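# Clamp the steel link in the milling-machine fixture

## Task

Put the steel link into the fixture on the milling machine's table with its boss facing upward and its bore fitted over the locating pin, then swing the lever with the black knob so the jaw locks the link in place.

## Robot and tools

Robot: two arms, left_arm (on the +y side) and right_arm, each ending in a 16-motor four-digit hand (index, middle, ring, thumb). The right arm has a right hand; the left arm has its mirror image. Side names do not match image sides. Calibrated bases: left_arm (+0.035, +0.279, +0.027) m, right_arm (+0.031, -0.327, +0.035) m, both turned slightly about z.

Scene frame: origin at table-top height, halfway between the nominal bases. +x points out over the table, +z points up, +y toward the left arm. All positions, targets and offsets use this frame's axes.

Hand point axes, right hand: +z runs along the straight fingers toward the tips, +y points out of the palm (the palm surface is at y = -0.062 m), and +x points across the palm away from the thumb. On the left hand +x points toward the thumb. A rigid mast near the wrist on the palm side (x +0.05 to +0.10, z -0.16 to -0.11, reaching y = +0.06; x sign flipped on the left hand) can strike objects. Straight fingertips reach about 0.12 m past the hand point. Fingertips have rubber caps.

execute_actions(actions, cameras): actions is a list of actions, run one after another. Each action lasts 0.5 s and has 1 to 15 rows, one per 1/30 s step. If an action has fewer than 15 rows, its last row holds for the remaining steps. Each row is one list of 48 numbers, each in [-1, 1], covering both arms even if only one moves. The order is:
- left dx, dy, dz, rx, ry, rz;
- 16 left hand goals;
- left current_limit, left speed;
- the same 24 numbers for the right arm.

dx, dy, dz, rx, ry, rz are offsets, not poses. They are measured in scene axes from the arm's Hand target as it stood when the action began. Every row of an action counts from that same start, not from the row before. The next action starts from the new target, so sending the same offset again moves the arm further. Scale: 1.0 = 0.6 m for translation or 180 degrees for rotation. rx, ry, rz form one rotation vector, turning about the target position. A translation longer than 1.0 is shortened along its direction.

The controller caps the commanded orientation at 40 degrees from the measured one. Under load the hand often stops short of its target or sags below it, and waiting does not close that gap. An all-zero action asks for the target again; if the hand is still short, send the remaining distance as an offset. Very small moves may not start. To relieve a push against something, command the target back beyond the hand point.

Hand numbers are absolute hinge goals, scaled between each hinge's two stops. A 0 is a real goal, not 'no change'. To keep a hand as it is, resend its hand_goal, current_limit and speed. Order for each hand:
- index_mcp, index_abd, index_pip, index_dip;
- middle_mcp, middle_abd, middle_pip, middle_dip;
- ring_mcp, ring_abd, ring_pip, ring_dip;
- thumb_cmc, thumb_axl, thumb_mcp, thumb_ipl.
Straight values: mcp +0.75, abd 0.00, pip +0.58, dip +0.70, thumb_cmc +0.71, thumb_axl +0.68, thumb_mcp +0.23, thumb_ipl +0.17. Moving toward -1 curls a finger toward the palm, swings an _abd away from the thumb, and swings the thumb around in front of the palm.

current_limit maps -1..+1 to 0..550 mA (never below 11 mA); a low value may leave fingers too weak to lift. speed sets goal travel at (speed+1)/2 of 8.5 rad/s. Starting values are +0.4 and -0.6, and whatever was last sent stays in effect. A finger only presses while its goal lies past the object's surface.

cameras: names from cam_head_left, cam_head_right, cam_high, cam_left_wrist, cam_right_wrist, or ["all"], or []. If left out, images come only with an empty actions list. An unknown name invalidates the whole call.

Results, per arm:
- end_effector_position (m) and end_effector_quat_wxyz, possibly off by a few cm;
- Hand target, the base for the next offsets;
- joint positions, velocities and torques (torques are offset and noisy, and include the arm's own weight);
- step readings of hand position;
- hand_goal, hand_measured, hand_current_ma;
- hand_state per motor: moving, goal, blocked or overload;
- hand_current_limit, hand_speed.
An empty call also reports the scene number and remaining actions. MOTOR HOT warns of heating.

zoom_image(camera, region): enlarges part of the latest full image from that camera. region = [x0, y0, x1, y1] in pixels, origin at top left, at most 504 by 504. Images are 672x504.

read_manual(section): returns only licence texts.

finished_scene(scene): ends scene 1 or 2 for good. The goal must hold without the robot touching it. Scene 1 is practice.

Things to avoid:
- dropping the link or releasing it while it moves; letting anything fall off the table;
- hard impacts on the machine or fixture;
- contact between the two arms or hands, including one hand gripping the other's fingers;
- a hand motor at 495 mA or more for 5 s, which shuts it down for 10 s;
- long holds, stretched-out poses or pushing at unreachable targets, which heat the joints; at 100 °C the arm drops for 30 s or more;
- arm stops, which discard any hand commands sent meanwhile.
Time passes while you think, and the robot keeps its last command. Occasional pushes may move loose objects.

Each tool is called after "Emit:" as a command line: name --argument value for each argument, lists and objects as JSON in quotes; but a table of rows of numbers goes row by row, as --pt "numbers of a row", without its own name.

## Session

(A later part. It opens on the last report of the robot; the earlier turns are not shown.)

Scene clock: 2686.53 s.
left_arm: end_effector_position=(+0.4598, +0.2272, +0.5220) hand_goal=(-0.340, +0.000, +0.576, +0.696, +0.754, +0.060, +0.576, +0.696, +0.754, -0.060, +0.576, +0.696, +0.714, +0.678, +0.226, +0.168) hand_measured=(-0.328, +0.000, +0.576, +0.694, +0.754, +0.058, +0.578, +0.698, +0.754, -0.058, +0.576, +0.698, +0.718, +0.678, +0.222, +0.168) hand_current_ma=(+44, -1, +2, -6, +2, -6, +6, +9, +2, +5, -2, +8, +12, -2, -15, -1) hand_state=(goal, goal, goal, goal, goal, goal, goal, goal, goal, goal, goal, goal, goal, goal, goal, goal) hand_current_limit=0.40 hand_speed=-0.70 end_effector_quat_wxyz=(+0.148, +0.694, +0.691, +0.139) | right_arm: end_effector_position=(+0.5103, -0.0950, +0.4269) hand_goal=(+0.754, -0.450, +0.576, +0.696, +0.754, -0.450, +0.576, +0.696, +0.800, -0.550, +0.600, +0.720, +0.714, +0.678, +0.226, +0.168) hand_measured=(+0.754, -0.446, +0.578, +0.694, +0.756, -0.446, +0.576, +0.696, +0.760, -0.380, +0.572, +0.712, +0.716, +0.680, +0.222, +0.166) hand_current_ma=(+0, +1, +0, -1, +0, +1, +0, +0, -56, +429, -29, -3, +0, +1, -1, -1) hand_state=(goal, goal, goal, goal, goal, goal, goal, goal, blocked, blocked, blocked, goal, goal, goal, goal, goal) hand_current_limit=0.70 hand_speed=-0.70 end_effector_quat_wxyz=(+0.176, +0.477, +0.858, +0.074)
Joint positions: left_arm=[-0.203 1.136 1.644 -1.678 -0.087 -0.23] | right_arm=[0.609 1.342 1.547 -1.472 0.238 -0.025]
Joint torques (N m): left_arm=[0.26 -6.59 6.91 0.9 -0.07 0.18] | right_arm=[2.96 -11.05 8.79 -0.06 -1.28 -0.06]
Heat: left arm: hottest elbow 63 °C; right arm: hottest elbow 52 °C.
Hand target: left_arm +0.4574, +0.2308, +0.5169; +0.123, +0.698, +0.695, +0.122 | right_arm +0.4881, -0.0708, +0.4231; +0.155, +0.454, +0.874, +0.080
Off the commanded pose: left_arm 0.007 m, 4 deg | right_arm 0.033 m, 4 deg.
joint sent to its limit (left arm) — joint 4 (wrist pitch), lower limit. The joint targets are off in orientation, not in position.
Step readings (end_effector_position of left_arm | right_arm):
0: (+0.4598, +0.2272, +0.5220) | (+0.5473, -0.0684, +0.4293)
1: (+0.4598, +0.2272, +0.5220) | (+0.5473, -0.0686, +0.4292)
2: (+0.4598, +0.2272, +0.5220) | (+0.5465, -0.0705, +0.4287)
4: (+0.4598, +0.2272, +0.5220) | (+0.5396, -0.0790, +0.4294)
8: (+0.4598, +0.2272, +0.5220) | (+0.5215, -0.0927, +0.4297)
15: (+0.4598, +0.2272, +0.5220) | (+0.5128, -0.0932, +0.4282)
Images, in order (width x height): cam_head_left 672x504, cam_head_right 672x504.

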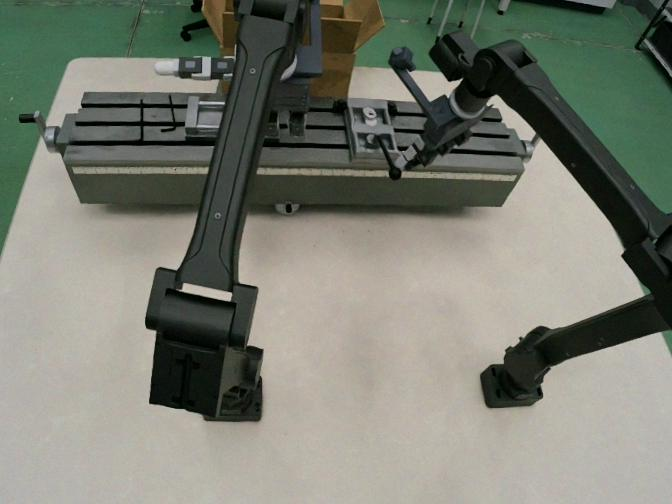

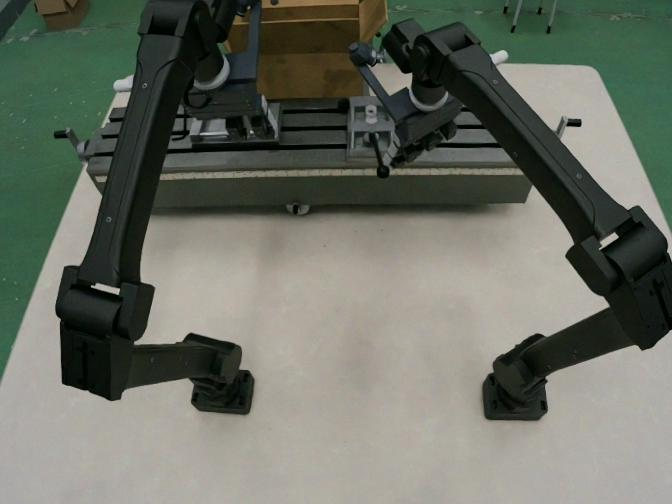

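Emit:
execute_actions --actions '[[[0,0,0,0,0,0,-0.34,0,0.576,0.696,0.754,0.06,0.576,0.696,0.754,-0.06,0.576,0.696,0.714,0.678,0.226,0.168,0.4,-0.7,-0.038,0.04,0,0.0285,0,-0.0783,0.754,-0.45,0.576,0.696,0.754,-0.45,0.576,0.696,0.80,-0.57,0.6,0.72,0.714,0.678,0.226,0.168,0.7,-0.7]]]' --cameras '["cam_head_left","cam_head_right"]'

Emit:
zoom_image --camera "cam_head_right" --region '[340, 70, 480, 175]'

Emit:
zoom_image --camera "cam_head_left" --region '[340, 70, 480, 175]'

Scene clock: 2701.00 s.
left_arm: end_effector_position=(+0.4598, +0.2272, +0.5220) hand_goal=(-0.340, +0.000, +0.576, +0.696, +0.754, +0.060, +0.576, +0.696, +0.754, -0.060, +0.576, +0.696, +0.714, +0.678, +0.226, +0.168) hand_measured=(-0.328, +0.000, +0.576, +0.694, +0.754, +0.058, +0.578, +0.698, +0.754, -0.058, +0.576, +0.698, +0.718, +0.678, +0.222, +0.168) hand_current_ma=(+44, -1, +2, -6, +2, -6, +6, +9, +2, +5, -2, +8, +12, -2, -15, -1) hand_state=(goal, goal, goal, goal, goal, goal, goal, goal, goal, goal, goal, goal, goal, goal, goal, goal) hand_current_limit=0.40 hand_speed=-0.70 end_effector_quat_wxyz=(+0.148, +0.694, +0.691, +0.139) | right_arm: end_effector_position=(+0.4884, -0.1038, +0.4280) hand_goal=(+0.754, -0.450, +0.576, +0.696, +0.754, -0.450, +0.576, +0.696, +0.800, -0.570, +0.600, +0.720, +0.714, +0.678, +0.226, +0.168) hand_measured=(+0.754, -0.446, +0.578, +0.694, +0.756, -0.446, +0.576, +0.696, +0.770, -0.332, +0.578, +0.718, +0.716, +0.680, +0.222, +0.166) hand_current_ma=(+0, +1, +0, -1, +0, +1, +0, +0, -33, +468, -18, +0, +0, +1, -2, -1) hand_state=(goal, goal, goal, goal, goal, goal, goal, goal, blocked, blocked, blocked, goal, goal, goal, goal, goal) hand_current_limit=0.70 hand_speed=-0.70 end_effector_quat_wxyz=(+0.181, +0.600, +0.776, +0.074)
Joint positions: left_arm=[-0.203 1.136 1.644 -1.678 -0.087 -0.23] | right_arm=[0.7 1.34 1.544 -1.531 0.313 0.365]
Joint torques (N m): left_arm=[0.26 -6.59 6.86 0.88 -0.06 0.19] | right_arm=[6.12 -8.7 10.43 0.91 -2.78 -0.02]
Heat: left arm: hottest elbow 63 °C; right arm: hottest elbow 51 °C.
Hand target: left_arm +0.4574, +0.2308, +0.5169; +0.123, +0.698, +0.695, +0.122 | right_arm +0.4652, -0.0469, +0.4230; +0.143, +0.564, +0.807, +0.099
Off the commanded pose: left_arm 0.007 m, 4 deg | right_arm 0.062 m, 8 deg.
joint sent to its limit (left arm) — joint 4 (wrist pitch), lower limit. The joint targets are off in orientation, not in position.
Step readings (end_effector_position of left_arm | right_arm):
0: (+0.4598, +0.2272, +0.5220) | (+0.5102, -0.0951, +0.4269)
1: (+0.4598, +0.2272, +0.5220) | (+0.5101, -0.0950, +0.4269)
2: (+0.4598, +0.2272, +0.5220) | (+0.5097, -0.0956, +0.4271)
4: (+0.4598, +0.2272, +0.5220) | (+0.5054, -0.0936, +0.4269)
8: (+0.4598, +0.2272, +0.5220) | (+0.4961, -0.0910, +0.4291)
15: (+0.4598, +0.2272, +0.5220) | (+0.4906, -0.0998, +0.4285)
Images, in order (width x height): cam_head_left 672x504, cam_head_right 672x504.

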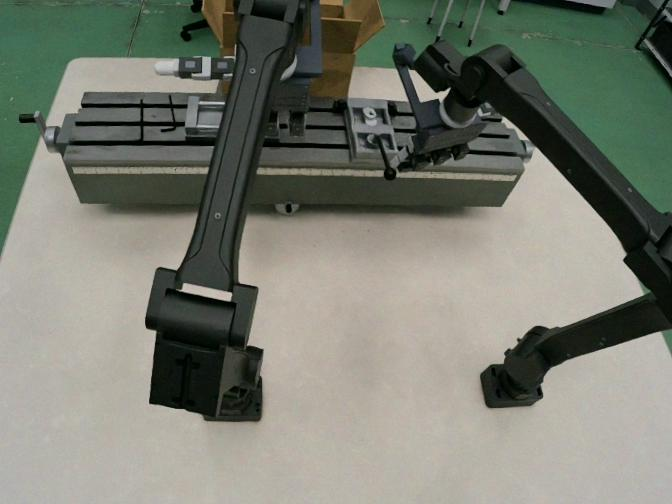

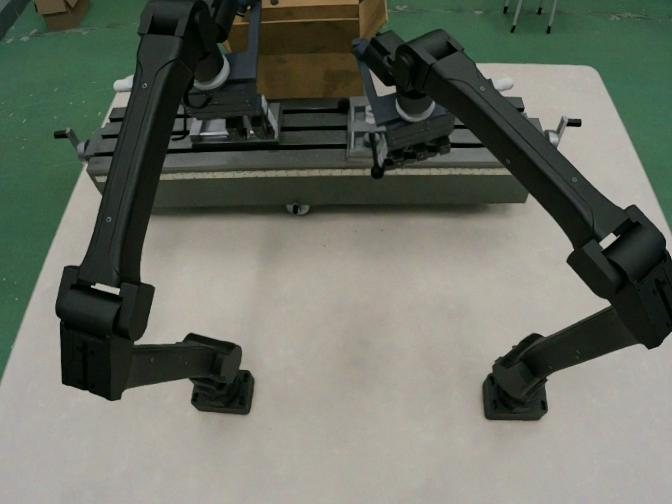

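Scaled by 3.600 from the camera's 672x504 image, which has a finer 960x720 frame.

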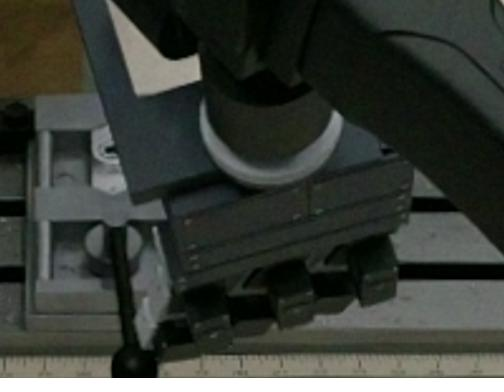

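Scaled by 3.600 from the camera's 672x504 image, which has a finer 960x720 frame.

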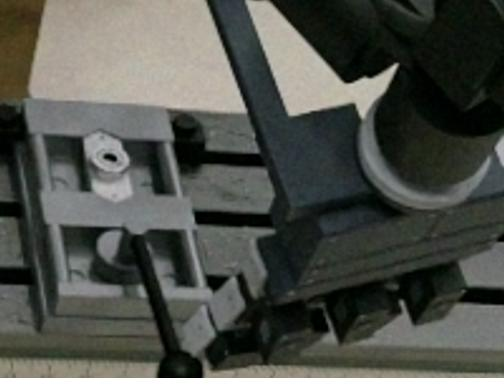

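Emit:
execute_actions --actions '[[[0,0,0,0,0,0,-0.34,0,0.576,0.696,0.754,0.06,0.576,0.696,0.754,-0.06,0.576,0.696,0.714,0.678,0.226,0.168,0.4,-0.7,0.02,-0.07,0,0,0,0,0.754,-0.45,0.576,0.696,0.754,-0.45,0.576,0.696,0.80,-0.5,0.6,0.72,0.714,0.678,0.226,0.168,0.7,-0.7]]]' --cameras '["cam_high","cam_head_left","cam_right_wrist"]'

Emit:
zoom_image --camera "cam_high" --region '[200, 120, 480, 330]'

Scene clock: 2730.70 s.
left_arm: end_effector_position=(+0.4598, +0.2272, +0.5220) hand_goal=(-0.340, +0.000, +0.576, +0.696, +0.754, +0.060, +0.576, +0.696, +0.754, -0.060, +0.576, +0.696, +0.714, +0.678, +0.226, +0.168) hand_measured=(-0.328, +0.000, +0.576, +0.694, +0.754, +0.058, +0.578, +0.698, +0.754, -0.058, +0.576, +0.698, +0.718, +0.678, +0.222, +0.168) hand_current_ma=(+44, -1, +2, -6, +2, -6, +6, +9, +2, +5, -2, +8, +12, -2, -15, -1) hand_state=(goal, goal, goal, goal, goal, goal, goal, goal, goal, goal, goal, goal, goal, goal, goal, goal) hand_current_limit=0.40 hand_speed=-0.70 end_effector_quat_wxyz=(+0.148, +0.694, +0.691, +0.139) | right_arm: end_effector_position=(+0.4899, -0.1095, +0.4235) hand_goal=(+0.754, -0.450, +0.576, +0.696, +0.754, -0.450, +0.576, +0.696, +0.800, -0.500, +0.600, +0.720, +0.714, +0.678, +0.226, +0.168) hand_measured=(+0.754, -0.446, +0.578, +0.694, +0.756, -0.446, +0.576, +0.696, +0.754, -0.326, +0.566, +0.712, +0.716, +0.680, +0.222, +0.166) hand_current_ma=(+0, +1, +0, -1, +0, +1, +0, +0, -70, +445, -37, -4, +0, +1, -2, -1) hand_state=(goal, goal, goal, goal, goal, goal, goal, goal, blocked, blocked, blocked, goal, goal, goal, goal, goal) hand_current_limit=0.70 hand_speed=-0.70 end_effector_quat_wxyz=(+0.163, +0.590, +0.786, +0.085)
Joint positions: left_arm=[-0.203 1.136 1.644 -1.678 -0.087 -0.23] | right_arm=[0.664 1.318 1.518 -1.503 0.258 0.305]
Joint torques (N m): left_arm=[0.44 -6.53 6.89 0.9 -0.05 0.19] | right_arm=[1.67 -10.75 8.84 0.88 -1.63 -0.38]
Heat: left arm: hottest elbow 63 °C; right arm: hottest elbow 54 °C.
Hand target: left_arm +0.4574, +0.2308, +0.5169; +0.123, +0.698, +0.695, +0.122 | right_arm +0.4773, -0.0889, +0.4228; +0.143, +0.564, +0.807, +0.099
Off the commanded pose: left_arm 0.007 m, 4 deg | right_arm 0.024 m, 5 deg.
joint sent to its limit (left arm) — joint 4 (wrist pitch), lower limit. The joint targets are off in orientation, not in position.
Step readings (end_effector_position of left_arm | right_arm):
0: (+0.4598, +0.2272, +0.5220) | (+0.4884, -0.1038, +0.4280)
1: (+0.4598, +0.2272, +0.5220) | (+0.4884, -0.1038, +0.4280)
2: (+0.4598, +0.2272, +0.5220) | (+0.4883, -0.1037, +0.4280)
4: (+0.4598, +0.2272, +0.5220) | (+0.4879, -0.1054, +0.4267)
8: (+0.4598, +0.2272, +0.5220) | (+0.4888, -0.1102, +0.4239)
15: (+0.4598, +0.2272, +0.5220) | (+0.4895, -0.1098, +0.4236)
camera_calibration:
cam_right_wrist: T_world_to_cam=[[0.783825, -0.523669, 0.33375, -0.550424], [-0.607923, -0.537453, 0.584443, -0.0548485], [-0.12668, -0.660995, -0.73962, 0.431125], [0, 0, 0, 1]] pos_world=[0.452707, -0.0327466, 0.534629]
Images, in order (width x height): cam_head_left 672x504, cam_high 672x504, cam_right_wrist 672x504.

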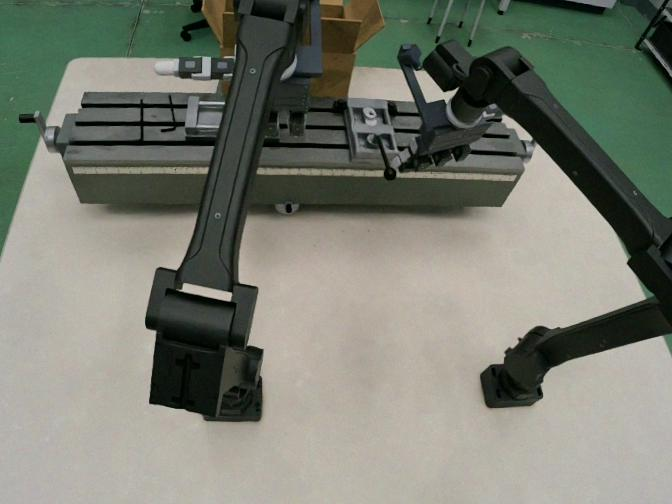

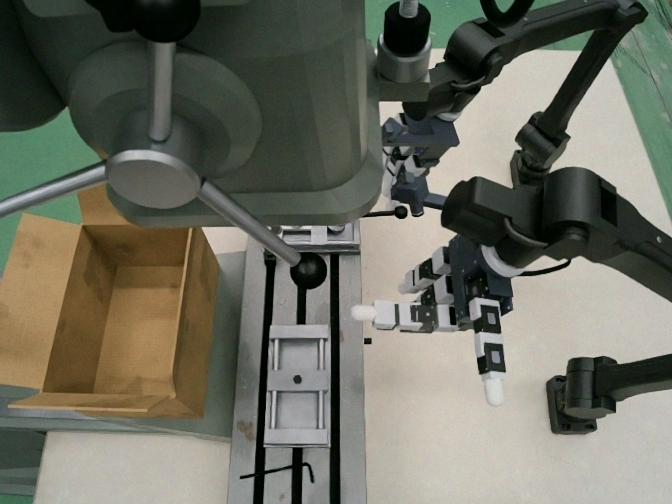

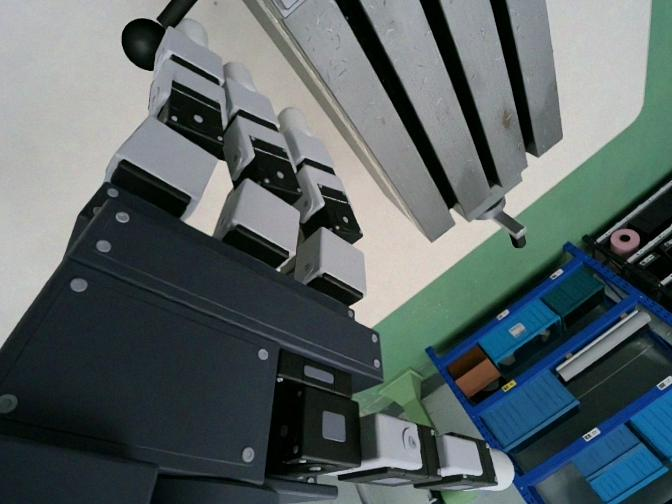

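Scaled by 1.800 from the camera's 672x504 image, which has a finer 960x720 frame.

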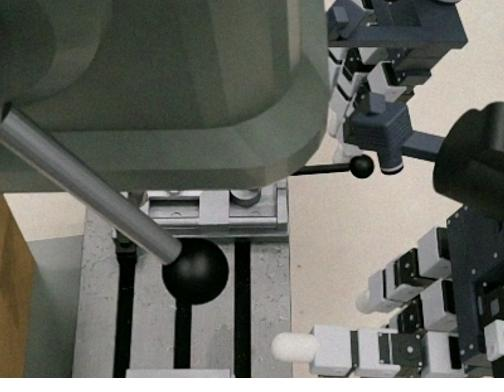

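Emit:
execute_actions --actions '[[[-0.05,0.1,0,0,0,0,-0.34,0,0.576,0.696,0.754,0.06,0.576,0.696,0.754,-0.06,0.576,0.696,0.714,0.678,0.226,0.168,0.4,-0.7,0,0,0,0,0,0,0.754,-0.45,0.576,0.696,0.754,-0.45,0.576,0.696,0.80,-0.5,0.6,0.72,0.714,0.678,0.226,0.168,0.7,-0.7]],[[-0.05,0.1,0,0,0,0,-0.34,0,0.576,0.696,0.754,0.06,0.576,0.696,0.754,-0.06,0.576,0.696,0.714,0.678,0.226,0.168,0.4,-0.7,0,0,0,0,0,0,0.754,-0.45,0.576,0.696,0.754,-0.45,0.576,0.696,0.80,-0.5,0.6,0.72,0.714,0.678,0.226,0.168,0.7,-0.7]]]' --cameras '["cam_high","cam_head_left","cam_head_right"]'

Emit:
zoom_image --camera "cam_head_right" --region '[340, 80, 440, 180]'

Emit:
zoom_image --camera "cam_head_left" --region '[340, 80, 440, 180]'

Scene clock: 2751.53 s.
left_arm: end_effector_position=(+0.4000, +0.3481, +0.5233) hand_goal=(-0.340, +0.000, +0.576, +0.696, +0.754, +0.060, +0.576, +0.696, +0.754, -0.060, +0.576, +0.696, +0.714, +0.678, +0.226, +0.168) hand_measured=(-0.328, +0.000, +0.576, +0.694, +0.754, +0.058, +0.578, +0.698, +0.754, -0.058, +0.576, +0.698, +0.718, +0.678, +0.222, +0.168) hand_current_ma=(+44, -1, +2, -6, +2, -5, +6, +9, +2, +3, -2, +8, +11, -2, -15, -1) hand_state=(goal, goal, goal, goal, goal, goal, goal, goal, goal, goal, goal, goal, goal, goal, goal, goal) hand_current_limit=0.40 hand_speed=-0.70 end_effector_quat_wxyz=(+0.152, +0.688, +0.690, +0.166) | right_arm: end_effector_position=(+0.4899, -0.1094, +0.4235) hand_goal=(+0.754, -0.450, +0.576, +0.696, +0.754, -0.450, +0.576, +0.696, +0.800, -0.500, +0.600, +0.720, +0.714, +0.678, +0.226, +0.168) hand_measured=(+0.754, -0.446, +0.578, +0.694, +0.756, -0.446, +0.576, +0.696, +0.754, -0.326, +0.566, +0.712, +0.716, +0.680, +0.222, +0.166) hand_current_ma=(+0, +1, +0, -1, +0, +1, +0, +0, -70, +445, -37, -4, +0, +1, -2, -1) hand_state=(goal, goal, goal, goal, goal, goal, goal, goal, blocked, blocked, blocked, goal, goal, goal, goal, goal) hand_current_limit=0.70 hand_speed=-0.70 end_effector_quat_wxyz=(+0.163, +0.590, +0.786, +0.085)
Joint positions: left_arm=[0.254 0.96 1.515 -1.678 0.07 0.186] | right_arm=[0.664 1.318 1.518 -1.503 0.258 0.304]
Joint torques (N m): left_arm=[0.62 -3.66 6.75 1.02 0.23 0.2] | right_arm=[1.55 -10.64 8.88 0.88 -1.63 -0.39]
Heat: left arm: hottest elbow 63 °C; right arm: hottest elbow 51 °C.
Hand target: left_arm +0.3975, +0.3509, +0.5169; +0.123, +0.698, +0.695, +0.122 | right_arm +0.4772, -0.0887, +0.4228; +0.143, +0.564, +0.807, +0.099
Off the commanded pose: left_arm 0.007 m, 6 deg | right_arm 0.024 m, 5 deg.
joint sent to its limit (left arm) — joint 4 (wrist pitch), lower limit. The joint targets are off in orientation, not in position.
Step readings (end_effector_position of left_arm | right_arm):
0: (+0.4598, +0.2272, +0.5220) | (+0.4899, -0.1094, +0.4235)
1: (+0.4599, +0.2273, +0.5218) | (+0.4899, -0.1094, +0.4235)
2: (+0.4590, +0.2283, +0.5202) | (+0.4899, -0.1094, +0.4235)
4: (+0.4548, +0.2392, +0.5142) | (+0.4899, -0.1094, +0.4235)
8: (+0.4411, +0.2790, +0.5120) | (+0.4899, -0.1094, +0.4235)
15: (+0.4271, +0.2892, +0.5265) | (+0.4899, -0.1094, +0.4235)
16: (+0.4270, +0.2889, +0.5268) | (+0.4899, -0.1094, +0.4235)
17: (+0.4265, +0.2895, +0.5253) | (+0.4899, -0.1094, +0.4235)
19: (+0.4229, +0.3021, +0.5195) | (+0.4899, -0.1094, +0.4235)
23: (+0.4091, +0.3436, +0.5140) | (+0.4899, -0.1094, +0.4235)
30: (+0.3995, +0.3502, +0.5228) | (+0.4899, -0.1094, +0.4235)
Images, in order (width x height): cam_head_left 672x504, cam_head_right 672x504, cam_high 672x504.

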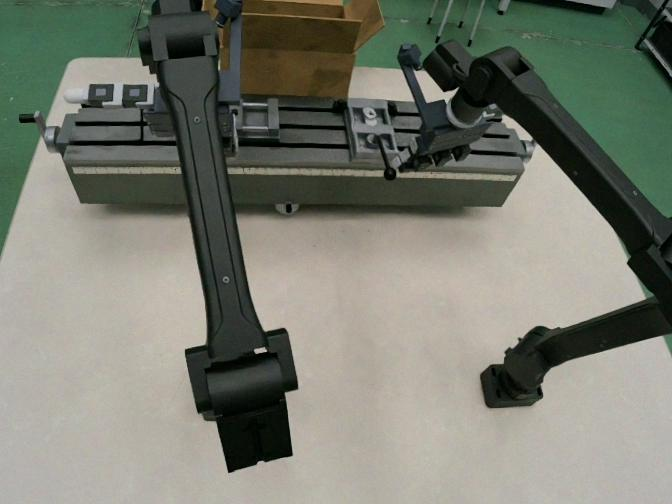

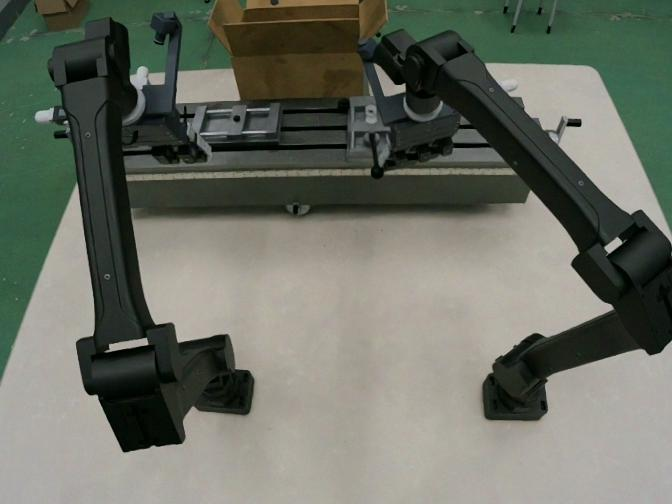

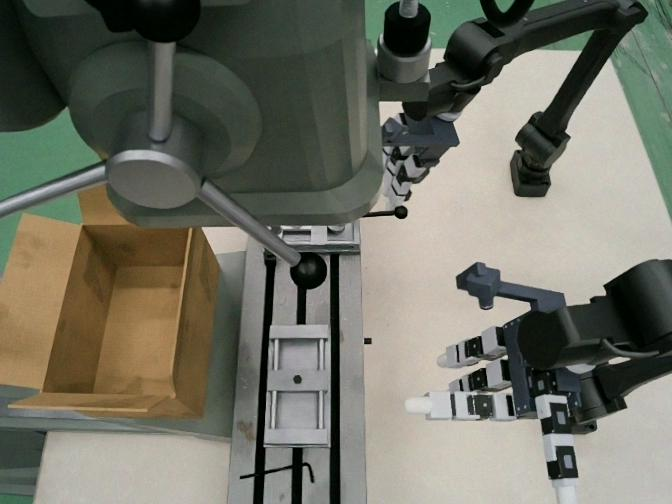

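Scaled by 5.040 from the camera's 672x504 image, which has a finer 960x720 frame.

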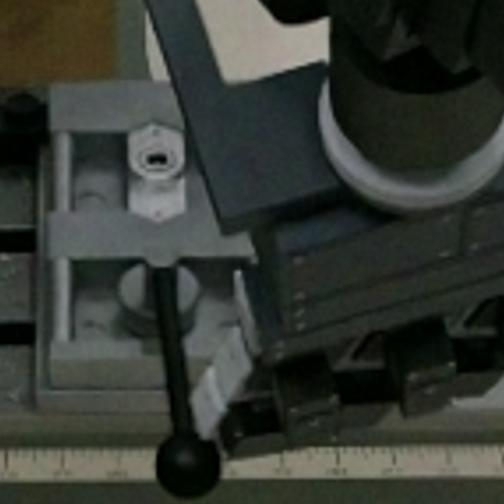

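Scaled by 5.040 from the camera's 672x504 image, which has a finer 960x720 frame.

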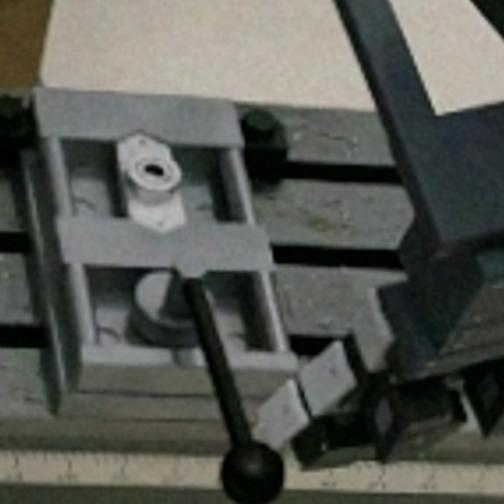

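Emit:
execute_actions --actions '[[[0,0,0,0,0,0,-0.34,0,0.576,0.696,0.754,0.06,0.576,0.696,0.754,-0.06,0.576,0.696,0.714,0.678,0.226,0.168,0.4,-0.7,-0.01,0.03,0,0,0,0,0.754,-0.75,0.576,0.696,0.754,-0.75,0.576,0.696,0.78,-0.65,0.59,0.71,0.714,0.678,0.226,0.168,0.7,-0.7]],[[0,0,0,0,0,0,-0.34,0,0.576,0.696,0.754,0.06,0.576,0.696,0.754,-0.06,0.576,0.696,0.714,0.678,0.226,0.168,0.4,-0.7,-0.01,0.02,0,0,0,0,0.754,-0.8,0.576,0.696,0.754,-0.8,0.576,0.696,0.78,-0.75,0.59,0.71,0.714,0.678,0.226,0.168,0.7,-0.7]]]' --cameras '["cam_head_left","cam_head_right"]'

Emit:
zoom_image --camera "cam_head_right" --region '[340, 80, 440, 180]'

Emit:
zoom_image --camera "cam_head_left" --region '[340, 80, 440, 180]'

Scene clock: 2765.53 s.
left_arm: end_effector_position=(+0.4001, +0.3479, +0.5233) hand_goal=(-0.340, +0.000, +0.576, +0.696, +0.754, +0.060, +0.576, +0.696, +0.754, -0.060, +0.576, +0.696, +0.714, +0.678, +0.226, +0.168) hand_measured=(-0.328, +0.000, +0.576, +0.694, +0.754, +0.058, +0.578, +0.698, +0.754, -0.058, +0.576, +0.698, +0.718, +0.678, +0.222, +0.168) hand_current_ma=(+44, -1, +2, -6, +2, -5, +6, +9, +2, +3, -2, +8, +11, -2, -15, -1) hand_state=(goal, goal, goal, goal, goal, goal, goal, goal, goal, goal, goal, goal, goal, goal, goal, goal) hand_current_limit=0.40 hand_speed=-0.70 end_effector_quat_wxyz=(+0.152, +0.690, +0.688, +0.166) | right_arm: end_effector_position=(+0.4865, -0.1131, +0.4254) hand_goal=(+0.754, -0.800, +0.576, +0.696, +0.754, -0.800, +0.576, +0.696, +0.780, -0.750, +0.590, +0.710, +0.714, +0.678, +0.226, +0.168) hand_measured=(+0.754, -0.628, +0.578, +0.694, +0.756, -0.536, +0.576, +0.696, +0.752, -0.396, +0.568, +0.706, +0.716, +0.680, +0.222, +0.166) hand_current_ma=(+0, +436, +0, -1, +0, +467, +0, +0, -32, +468, -19, -1, +0, +1, -2, -1) hand_state=(goal, blocked, goal, goal, goal, blocked, goal, goal, blocked, blocked, blocked, goal, goal, goal, goal, goal) hand_current_limit=0.70 hand_speed=-0.70 end_effector_quat_wxyz=(+0.178, +0.604, +0.773, +0.077)
Joint positions: left_arm=[0.254 0.96 1.515 -1.678 0.07 0.19] | right_arm=[0.683 1.319 1.517 -1.517 0.302 0.358]
Joint torques (N m): left_arm=[0.44 -3.55 6.74 1.05 0.23 0.18] | right_arm=[6.01 -8.59 10.77 0.73 -2.55 -0.15]
Heat: left arm: hottest elbow 62 °C; right arm: hottest elbow 51 °C.
Hand target: left_arm +0.3975, +0.3508, +0.5169; +0.123, +0.698, +0.695, +0.122 | right_arm +0.4653, -0.0589, +0.4230; +0.143, +0.564, +0.807, +0.099
Off the commanded pose: left_arm 0.008 m, 6 deg | right_arm 0.058 m, 8 deg.
joint sent to its limit (left arm) — joint 4 (wrist pitch), lower limit. The joint targets are off in orientation, not in position.
Step readings (end_effector_position of left_arm | right_arm):
0: (+0.4001, +0.3480, +0.5233) | (+0.4899, -0.1094, +0.4235)
1: (+0.4001, +0.3480, +0.5233) | (+0.4899, -0.1094, +0.4235)
2: (+0.4001, +0.3480, +0.5233) | (+0.4899, -0.1094, +0.4235)
4: (+0.4001, +0.3479, +0.5233) | (+0.4900, -0.1097, +0.4238)
8: (+0.4001, +0.3480, +0.5233) | (+0.4903, -0.1117, +0.4247)
15: (+0.4001, +0.3479, +0.5233) | (+0.4901, -0.1132, +0.4242)
16: (+0.4001, +0.3479, +0.5233) | (+0.4900, -0.1132, +0.4242)
17: (+0.4001, +0.3479, +0.5233) | (+0.4898, -0.1133, +0.4243)
19: (+0.4001, +0.3479, +0.5233) | (+0.4887, -0.1128, +0.4249)
23: (+0.4001, +0.3479, +0.5233) | (+0.4872, -0.1122, +0.4255)
30: (+0.4001, +0.3479, +0.5233) | (+0.4865, -0.1128, +0.4254)
Images, in order (width x height): cam_head_left 672x504, cam_head_right 672x504.

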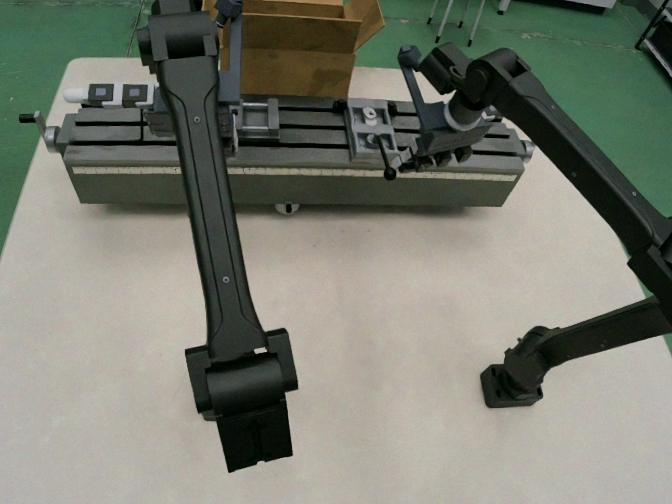

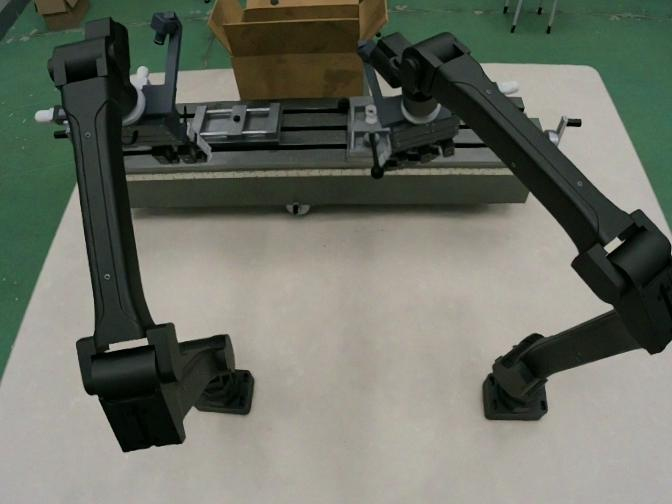

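Scaled by 5.040 from the camera's 672x504 image, which has a finer 960x720 frame.

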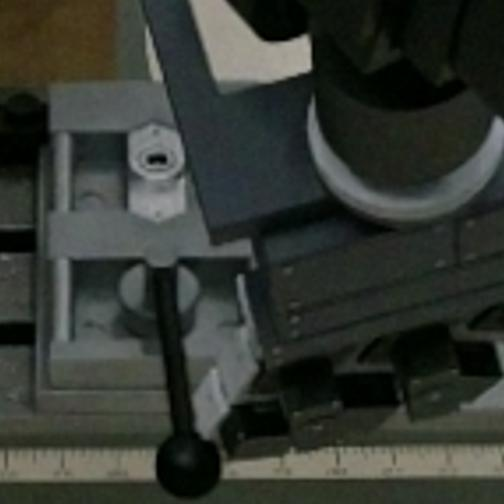

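Scaled by 5.040 from the camera's 672x504 image, which has a finer 960x720 frame.

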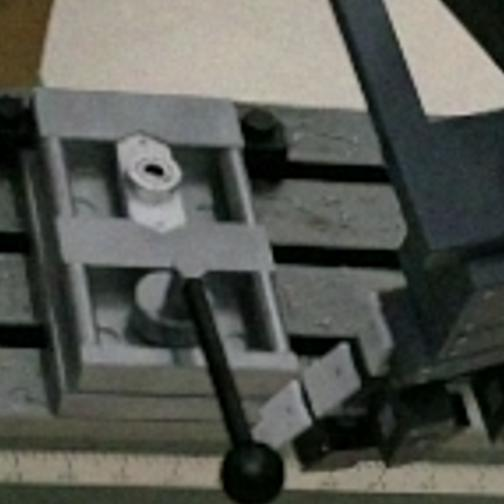

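Emit:
execute_actions --actions '[]'

Scene clock: 2796.87 s.
left_arm: end_effector_position=(+0.4001, +0.3479, +0.5233) hand_goal=(-0.340, +0.000, +0.576, +0.696, +0.754, +0.060, +0.576, +0.696, +0.754, -0.060, +0.576, +0.696, +0.714, +0.678, +0.226, +0.168) hand_measured=(-0.328, +0.000, +0.576, +0.694, +0.754, +0.058, +0.578, +0.698, +0.754, -0.058, +0.576, +0.698, +0.718, +0.678, +0.222, +0.168) hand_current_ma=(+44, -1, +2, -6, +2, -5, +6, +9, +2, +3, -2, +8, +11, -2, -15, -1) hand_state=(goal, goal, goal, goal, goal, goal, goal, goal, goal, goal, goal, goal, goal, goal, goal, goal) hand_current_limit=0.40 hand_speed=-0.70 end_effector_quat_wxyz=(+0.152, +0.690, +0.688, +0.166) | right_arm: end_effector_position=(+0.4865, -0.1131, +0.4254) hand_goal=(+0.754, -0.800, +0.576, +0.696, +0.754, -0.800, +0.576, +0.696, +0.780, -0.750, +0.590, +0.710, +0.714, +0.678, +0.226, +0.168) hand_measured=(+0.754, -0.628, +0.578, +0.694, +0.756, -0.536, +0.576, +0.696, +0.752, -0.396, +0.568, +0.706, +0.716, +0.680, +0.222, +0.166) hand_current_ma=(+0, +436, +0, -1, +0, +468, +0, +0, -32, +468, -19, -1, +0, +1, -2, -1) hand_state=(goal, blocked, goal, goal, goal, blocked, goal, goal, blocked, blocked, blocked, goal, goal, goal, goal, goal) hand_current_limit=0.70 hand_speed=-0.70 end_effector_quat_wxyz=(+0.178, +0.604, +0.773, +0.077)
Joint positions: left_arm=[0.254 0.96 1.515 -1.678 0.07 0.19] | right_arm=[0.683 1.319 1.517 -1.517 0.302 0.358]
Joint velocities: within noise
Joint torques (N m): left_arm=[0.62 -3.6 6.75 0.99 0.23 0.19] | right_arm=[5.71 -8.59 10.8 0.64 -2.56 -0.16]
Heat: left arm: hottest elbow 62 °C; right arm: hottest elbow 53 °C.
Hand target: left_arm +0.3975, +0.3508, +0.5169; +0.123, +0.698, +0.695, +0.122 | right_arm +0.4653, -0.0589, +0.4230; +0.143, +0.564, +0.807, +0.099
Off the commanded pose: left_arm 0.008 m, 6 deg | right_arm 0.058 m, 8 deg.
camera_calibration:
cam_left_wrist: T_world_to_cam=[[-0.575152, -0.767927, -0.281938, 0.612968], [-0.795424, 0.444491, 0.411981, -0.0978388], [-0.191052, 0.461212, -0.866477, 0.497858], [0, 0, 0, 1]] pos_world=[0.369843, 0.284585, 0.644509]
cam_right_wrist: T_world_to_cam=[[0.755582, -0.547513, 0.359618, -0.550169], [-0.639394, -0.497115, 0.58656, -0.0410872], [-0.142378, -0.673132, -0.725687, 0.429898], [0, 0, 0, 1]] pos_world=[0.450635, -0.0322716, 0.533922]

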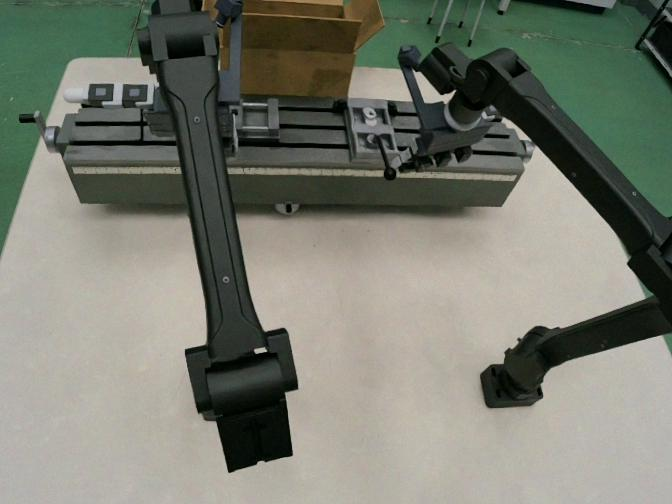

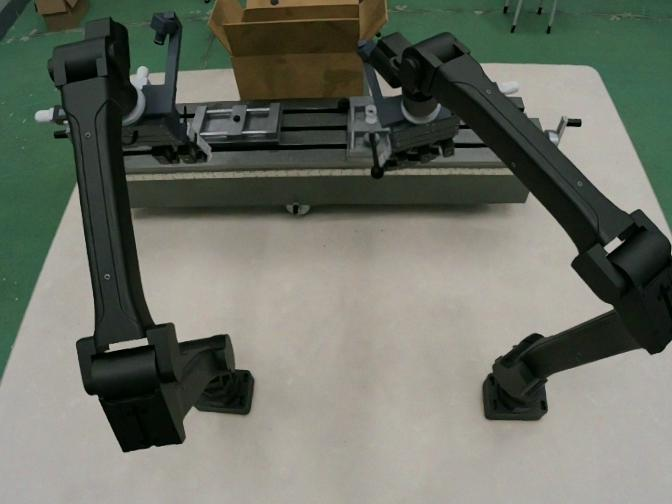

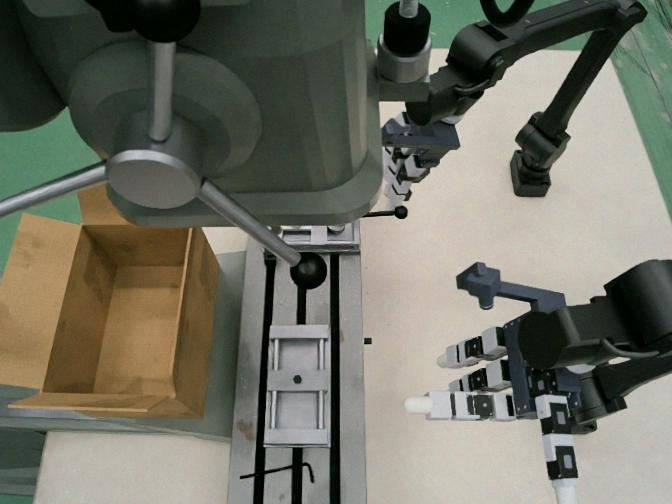

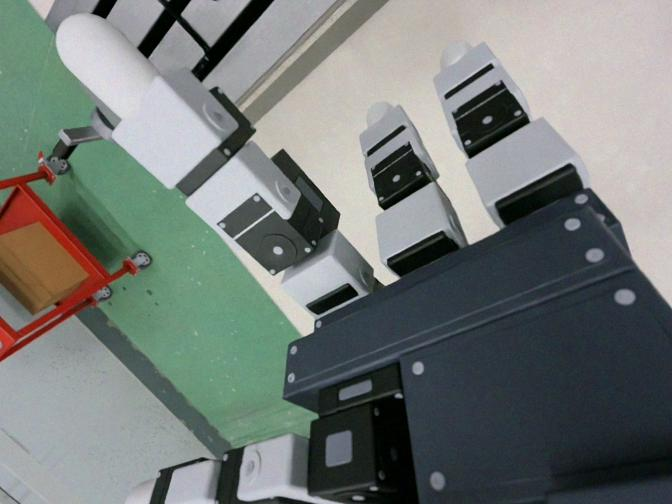

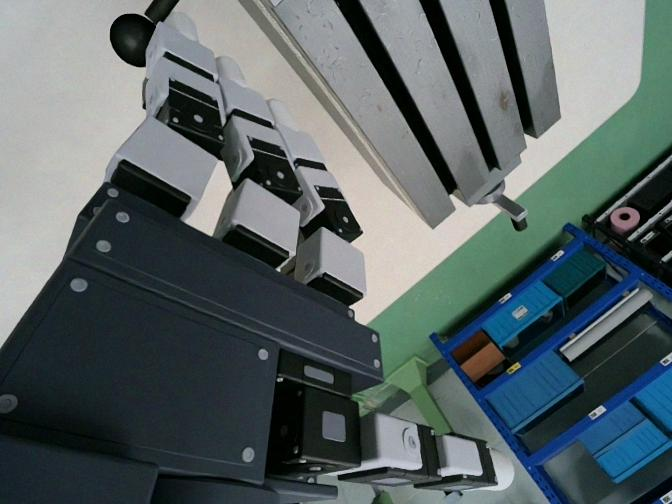

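Emit:
zoom_image --camera "cam_head_right" --region '[330, 80, 430, 190]'

Emit:
zoom_image --camera "cam_head_left" --region '[330, 80, 430, 190]'

Emit:
zoom_image --camera "cam_high" --region '[270, 180, 420, 280]'

Scaled by 4.582 from the camera's 672x504 image, which has a finer 960x720 frame.

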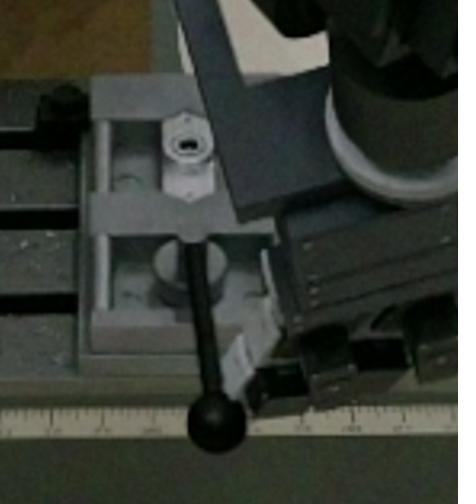

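Scaled by 4.582 from the camera's 672x504 image, which has a finer 960x720 frame.

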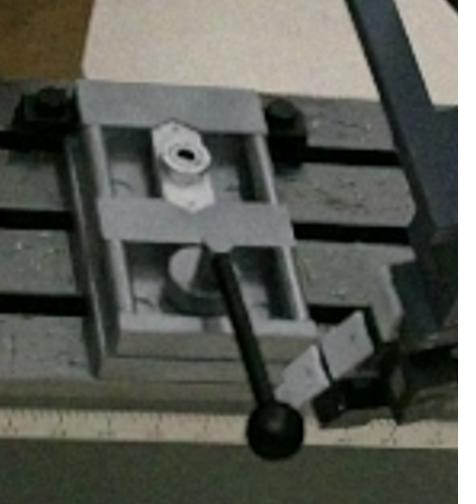

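Scaled by 3.360 from the camera's 672x504 image, which has a finer 960x720 frame.

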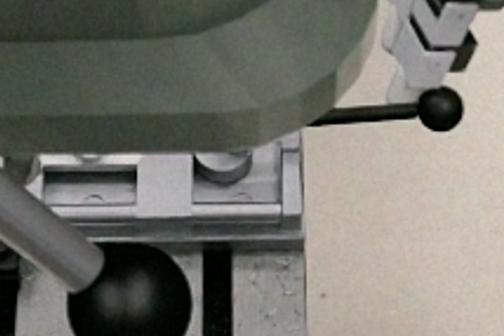

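Emit:
execute_actions --actions '[[[0,0,0,0,0,0,-0.340,0,0.576,0.696,0.754,0.06,0.576,0.696,0.754,-0.06,0.576,0.696,0.714,0.678,0.226,0.168,0.4,-0.7,0,-0.07,0,0,0,0,0.754,-0.6,0.576,0.696,0.754,-0.5,0.576,0.696,0.754,-0.35,0.576,0.696,0.714,0.678,0.226,0.168,0.7,-0.7]],[[0,0,0,0,0,0,-0.340,0,0.576,0.696,0.754,0.06,0.576,0.696,0.754,-0.06,0.576,0.696,0.714,0.678,0.226,0.168,0.4,-0.7,0.0,-0.06,0,0,0,0,0.754,-0.3,0.576,0.696,0.754,-0.3,0.576,0.696,0.754,-0.3,0.576,0.696,0.714,0.678,0.226,0.168,0.7,-0.7]]]' --cameras '["cam_head_left","cam_head_right","cam_high"]'

Scene clock: 2833.17 s.
left_arm: end_effector_position=(+0.4001, +0.3479, +0.5233) hand_goal=(-0.340, +0.000, +0.576, +0.696, +0.754, +0.060, +0.576, +0.696, +0.754, -0.060, +0.576, +0.696, +0.714, +0.678, +0.226, +0.168) hand_measured=(-0.328, +0.000, +0.576, +0.694, +0.754, +0.058, +0.578, +0.698, +0.754, -0.058, +0.576, +0.698, +0.718, +0.678, +0.222, +0.168) hand_current_ma=(+44, -1, +2, -6, +2, -5, +6, +9, +2, +3, -2, +8, +11, -2, -15, -1) hand_state=(goal, goal, goal, goal, goal, goal, goal, goal, goal, goal, goal, goal, goal, goal, goal, goal) hand_current_limit=0.40 hand_speed=-0.70 end_effector_quat_wxyz=(+0.152, +0.690, +0.688, +0.166) | right_arm: end_effector_position=(+0.4664, -0.1320, +0.4233) hand_goal=(+0.754, -0.300, +0.576, +0.696, +0.754, -0.300, +0.576, +0.696, +0.754, -0.300, +0.576, +0.696, +0.714, +0.678, +0.226, +0.168) hand_measured=(+0.754, -0.302, +0.574, +0.694, +0.754, -0.302, +0.574, +0.694, +0.754, -0.296, +0.574, +0.694, +0.716, +0.680, +0.222, +0.166) hand_current_ma=(+0, +0, +0, -1, +0, +0, +0, -1, +0, +1, -1, -1, +0, +1, -2, -1) hand_state=(goal, goal, goal, goal, goal, goal, goal, goal, goal, goal, goal, goal, goal, goal, goal, goal) hand_current_limit=0.70 hand_speed=-0.70 end_effector_quat_wxyz=(+0.144, +0.564, +0.807, +0.101)
Joint positions: left_arm=[0.254 0.96 1.515 -1.678 0.07 0.19] | right_arm=[0.612 1.213 1.43 -1.486 0.187 0.19]
Joint torques (N m): left_arm=[0.67 -3.6 6.78 1.02 0.24 0.18] | right_arm=[-1.03 -7.94 9.22 0.46 0.08 -0.08]
Heat: left arm: hottest elbow 62 °C; right arm: hottest elbow 54 °C.
Hand target: left_arm +0.3975, +0.3508, +0.5169; +0.123, +0.698, +0.695, +0.122 | right_arm +0.4653, -0.1369, +0.4229; +0.143, +0.564, +0.807, +0.099
Off the commanded pose: left_arm 0.008 m, 6 deg | right_arm 0.005 m, 0 deg.
joint sent to its limit (left arm) — joint 4 (wrist pitch), lower limit. The joint targets are off in orientation, not in position.
Step readings (end_effector_position of left_arm | right_arm):
0: (+0.4001, +0.3479, +0.5233) | (+0.4865, -0.1131, +0.4254)
1: (+0.4001, +0.3479, +0.5233) | (+0.4865, -0.1131, +0.4254)
2: (+0.4001, +0.3479, +0.5233) | (+0.4861, -0.1131, +0.4241)
4: (+0.4001, +0.3479, +0.5233) | (+0.4841, -0.1143, +0.4230)
8: (+0.4001, +0.3479, +0.5233) | (+0.4788, -0.1149, +0.4211)
15: (+0.4001, +0.3479, +0.5233) | (+0.4790, -0.1148, +0.4205)
16: (+0.4001, +0.3479, +0.5233) | (+0.4790, -0.1148, +0.4204)
17: (+0.4001, +0.3479, +0.5233) | (+0.4785, -0.1145, +0.4197)
19: (+0.4001, +0.3479, +0.5233) | (+0.4763, -0.1176, +0.4184)
23: (+0.4001, +0.3479, +0.5233) | (+0.4694, -0.1300, +0.4177)
30: (+0.4001, +0.3479, +0.5233) | (+0.4665, -0.1331, +0.4234)
Images, in order (width x height): cam_head_left 672x504, cam_head_right 672x504, cam_high 672x504.

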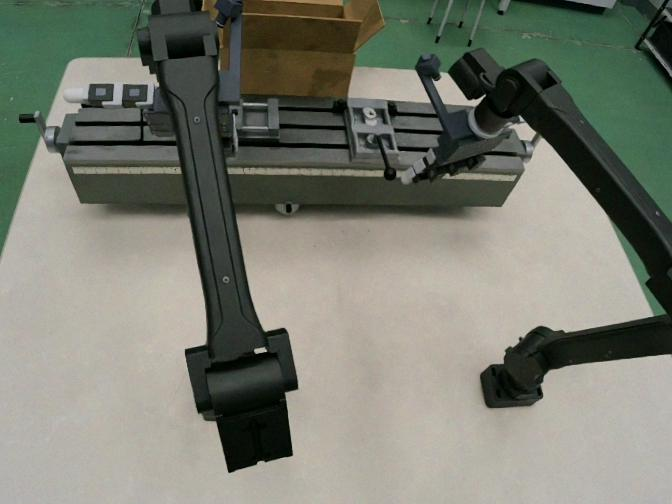

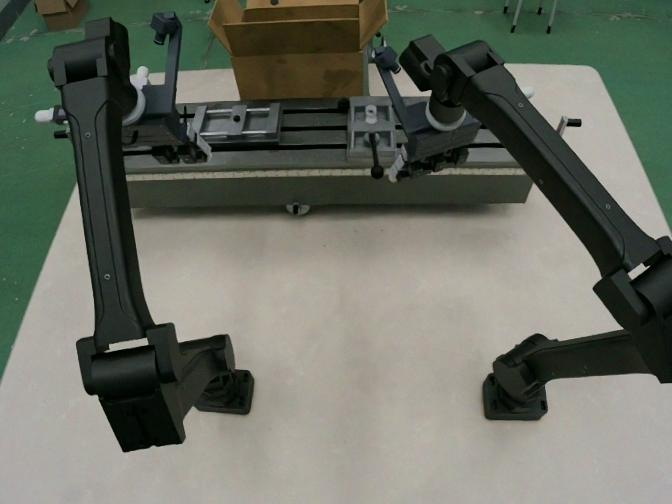

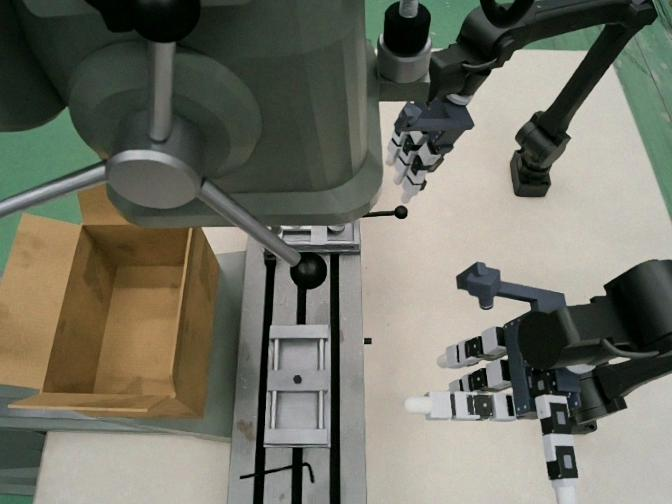

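Emit:
zoom_image --camera "cam_head_left" --region '[330, 80, 430, 190]'

Emit:
zoom_image --camera "cam_head_right" --region '[330, 80, 430, 190]'

Scaled by 4.582 from the camera's 672x504 image, which has a finer 960x720 frame.

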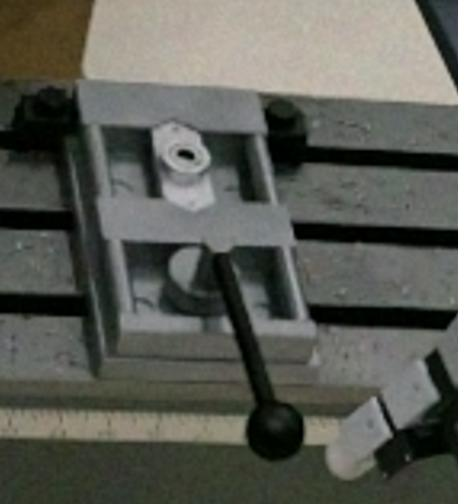

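Scaled by 4.582 from the camera's 672x504 image, which has a finer 960x720 frame.

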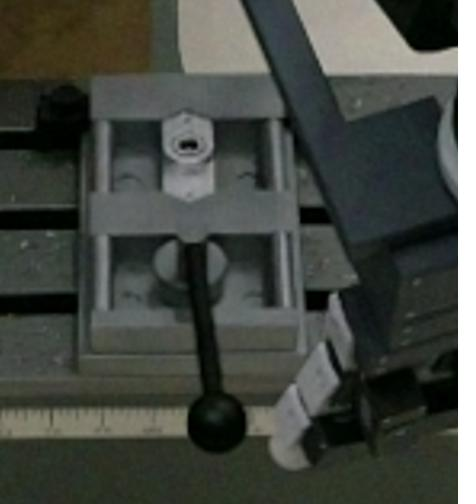

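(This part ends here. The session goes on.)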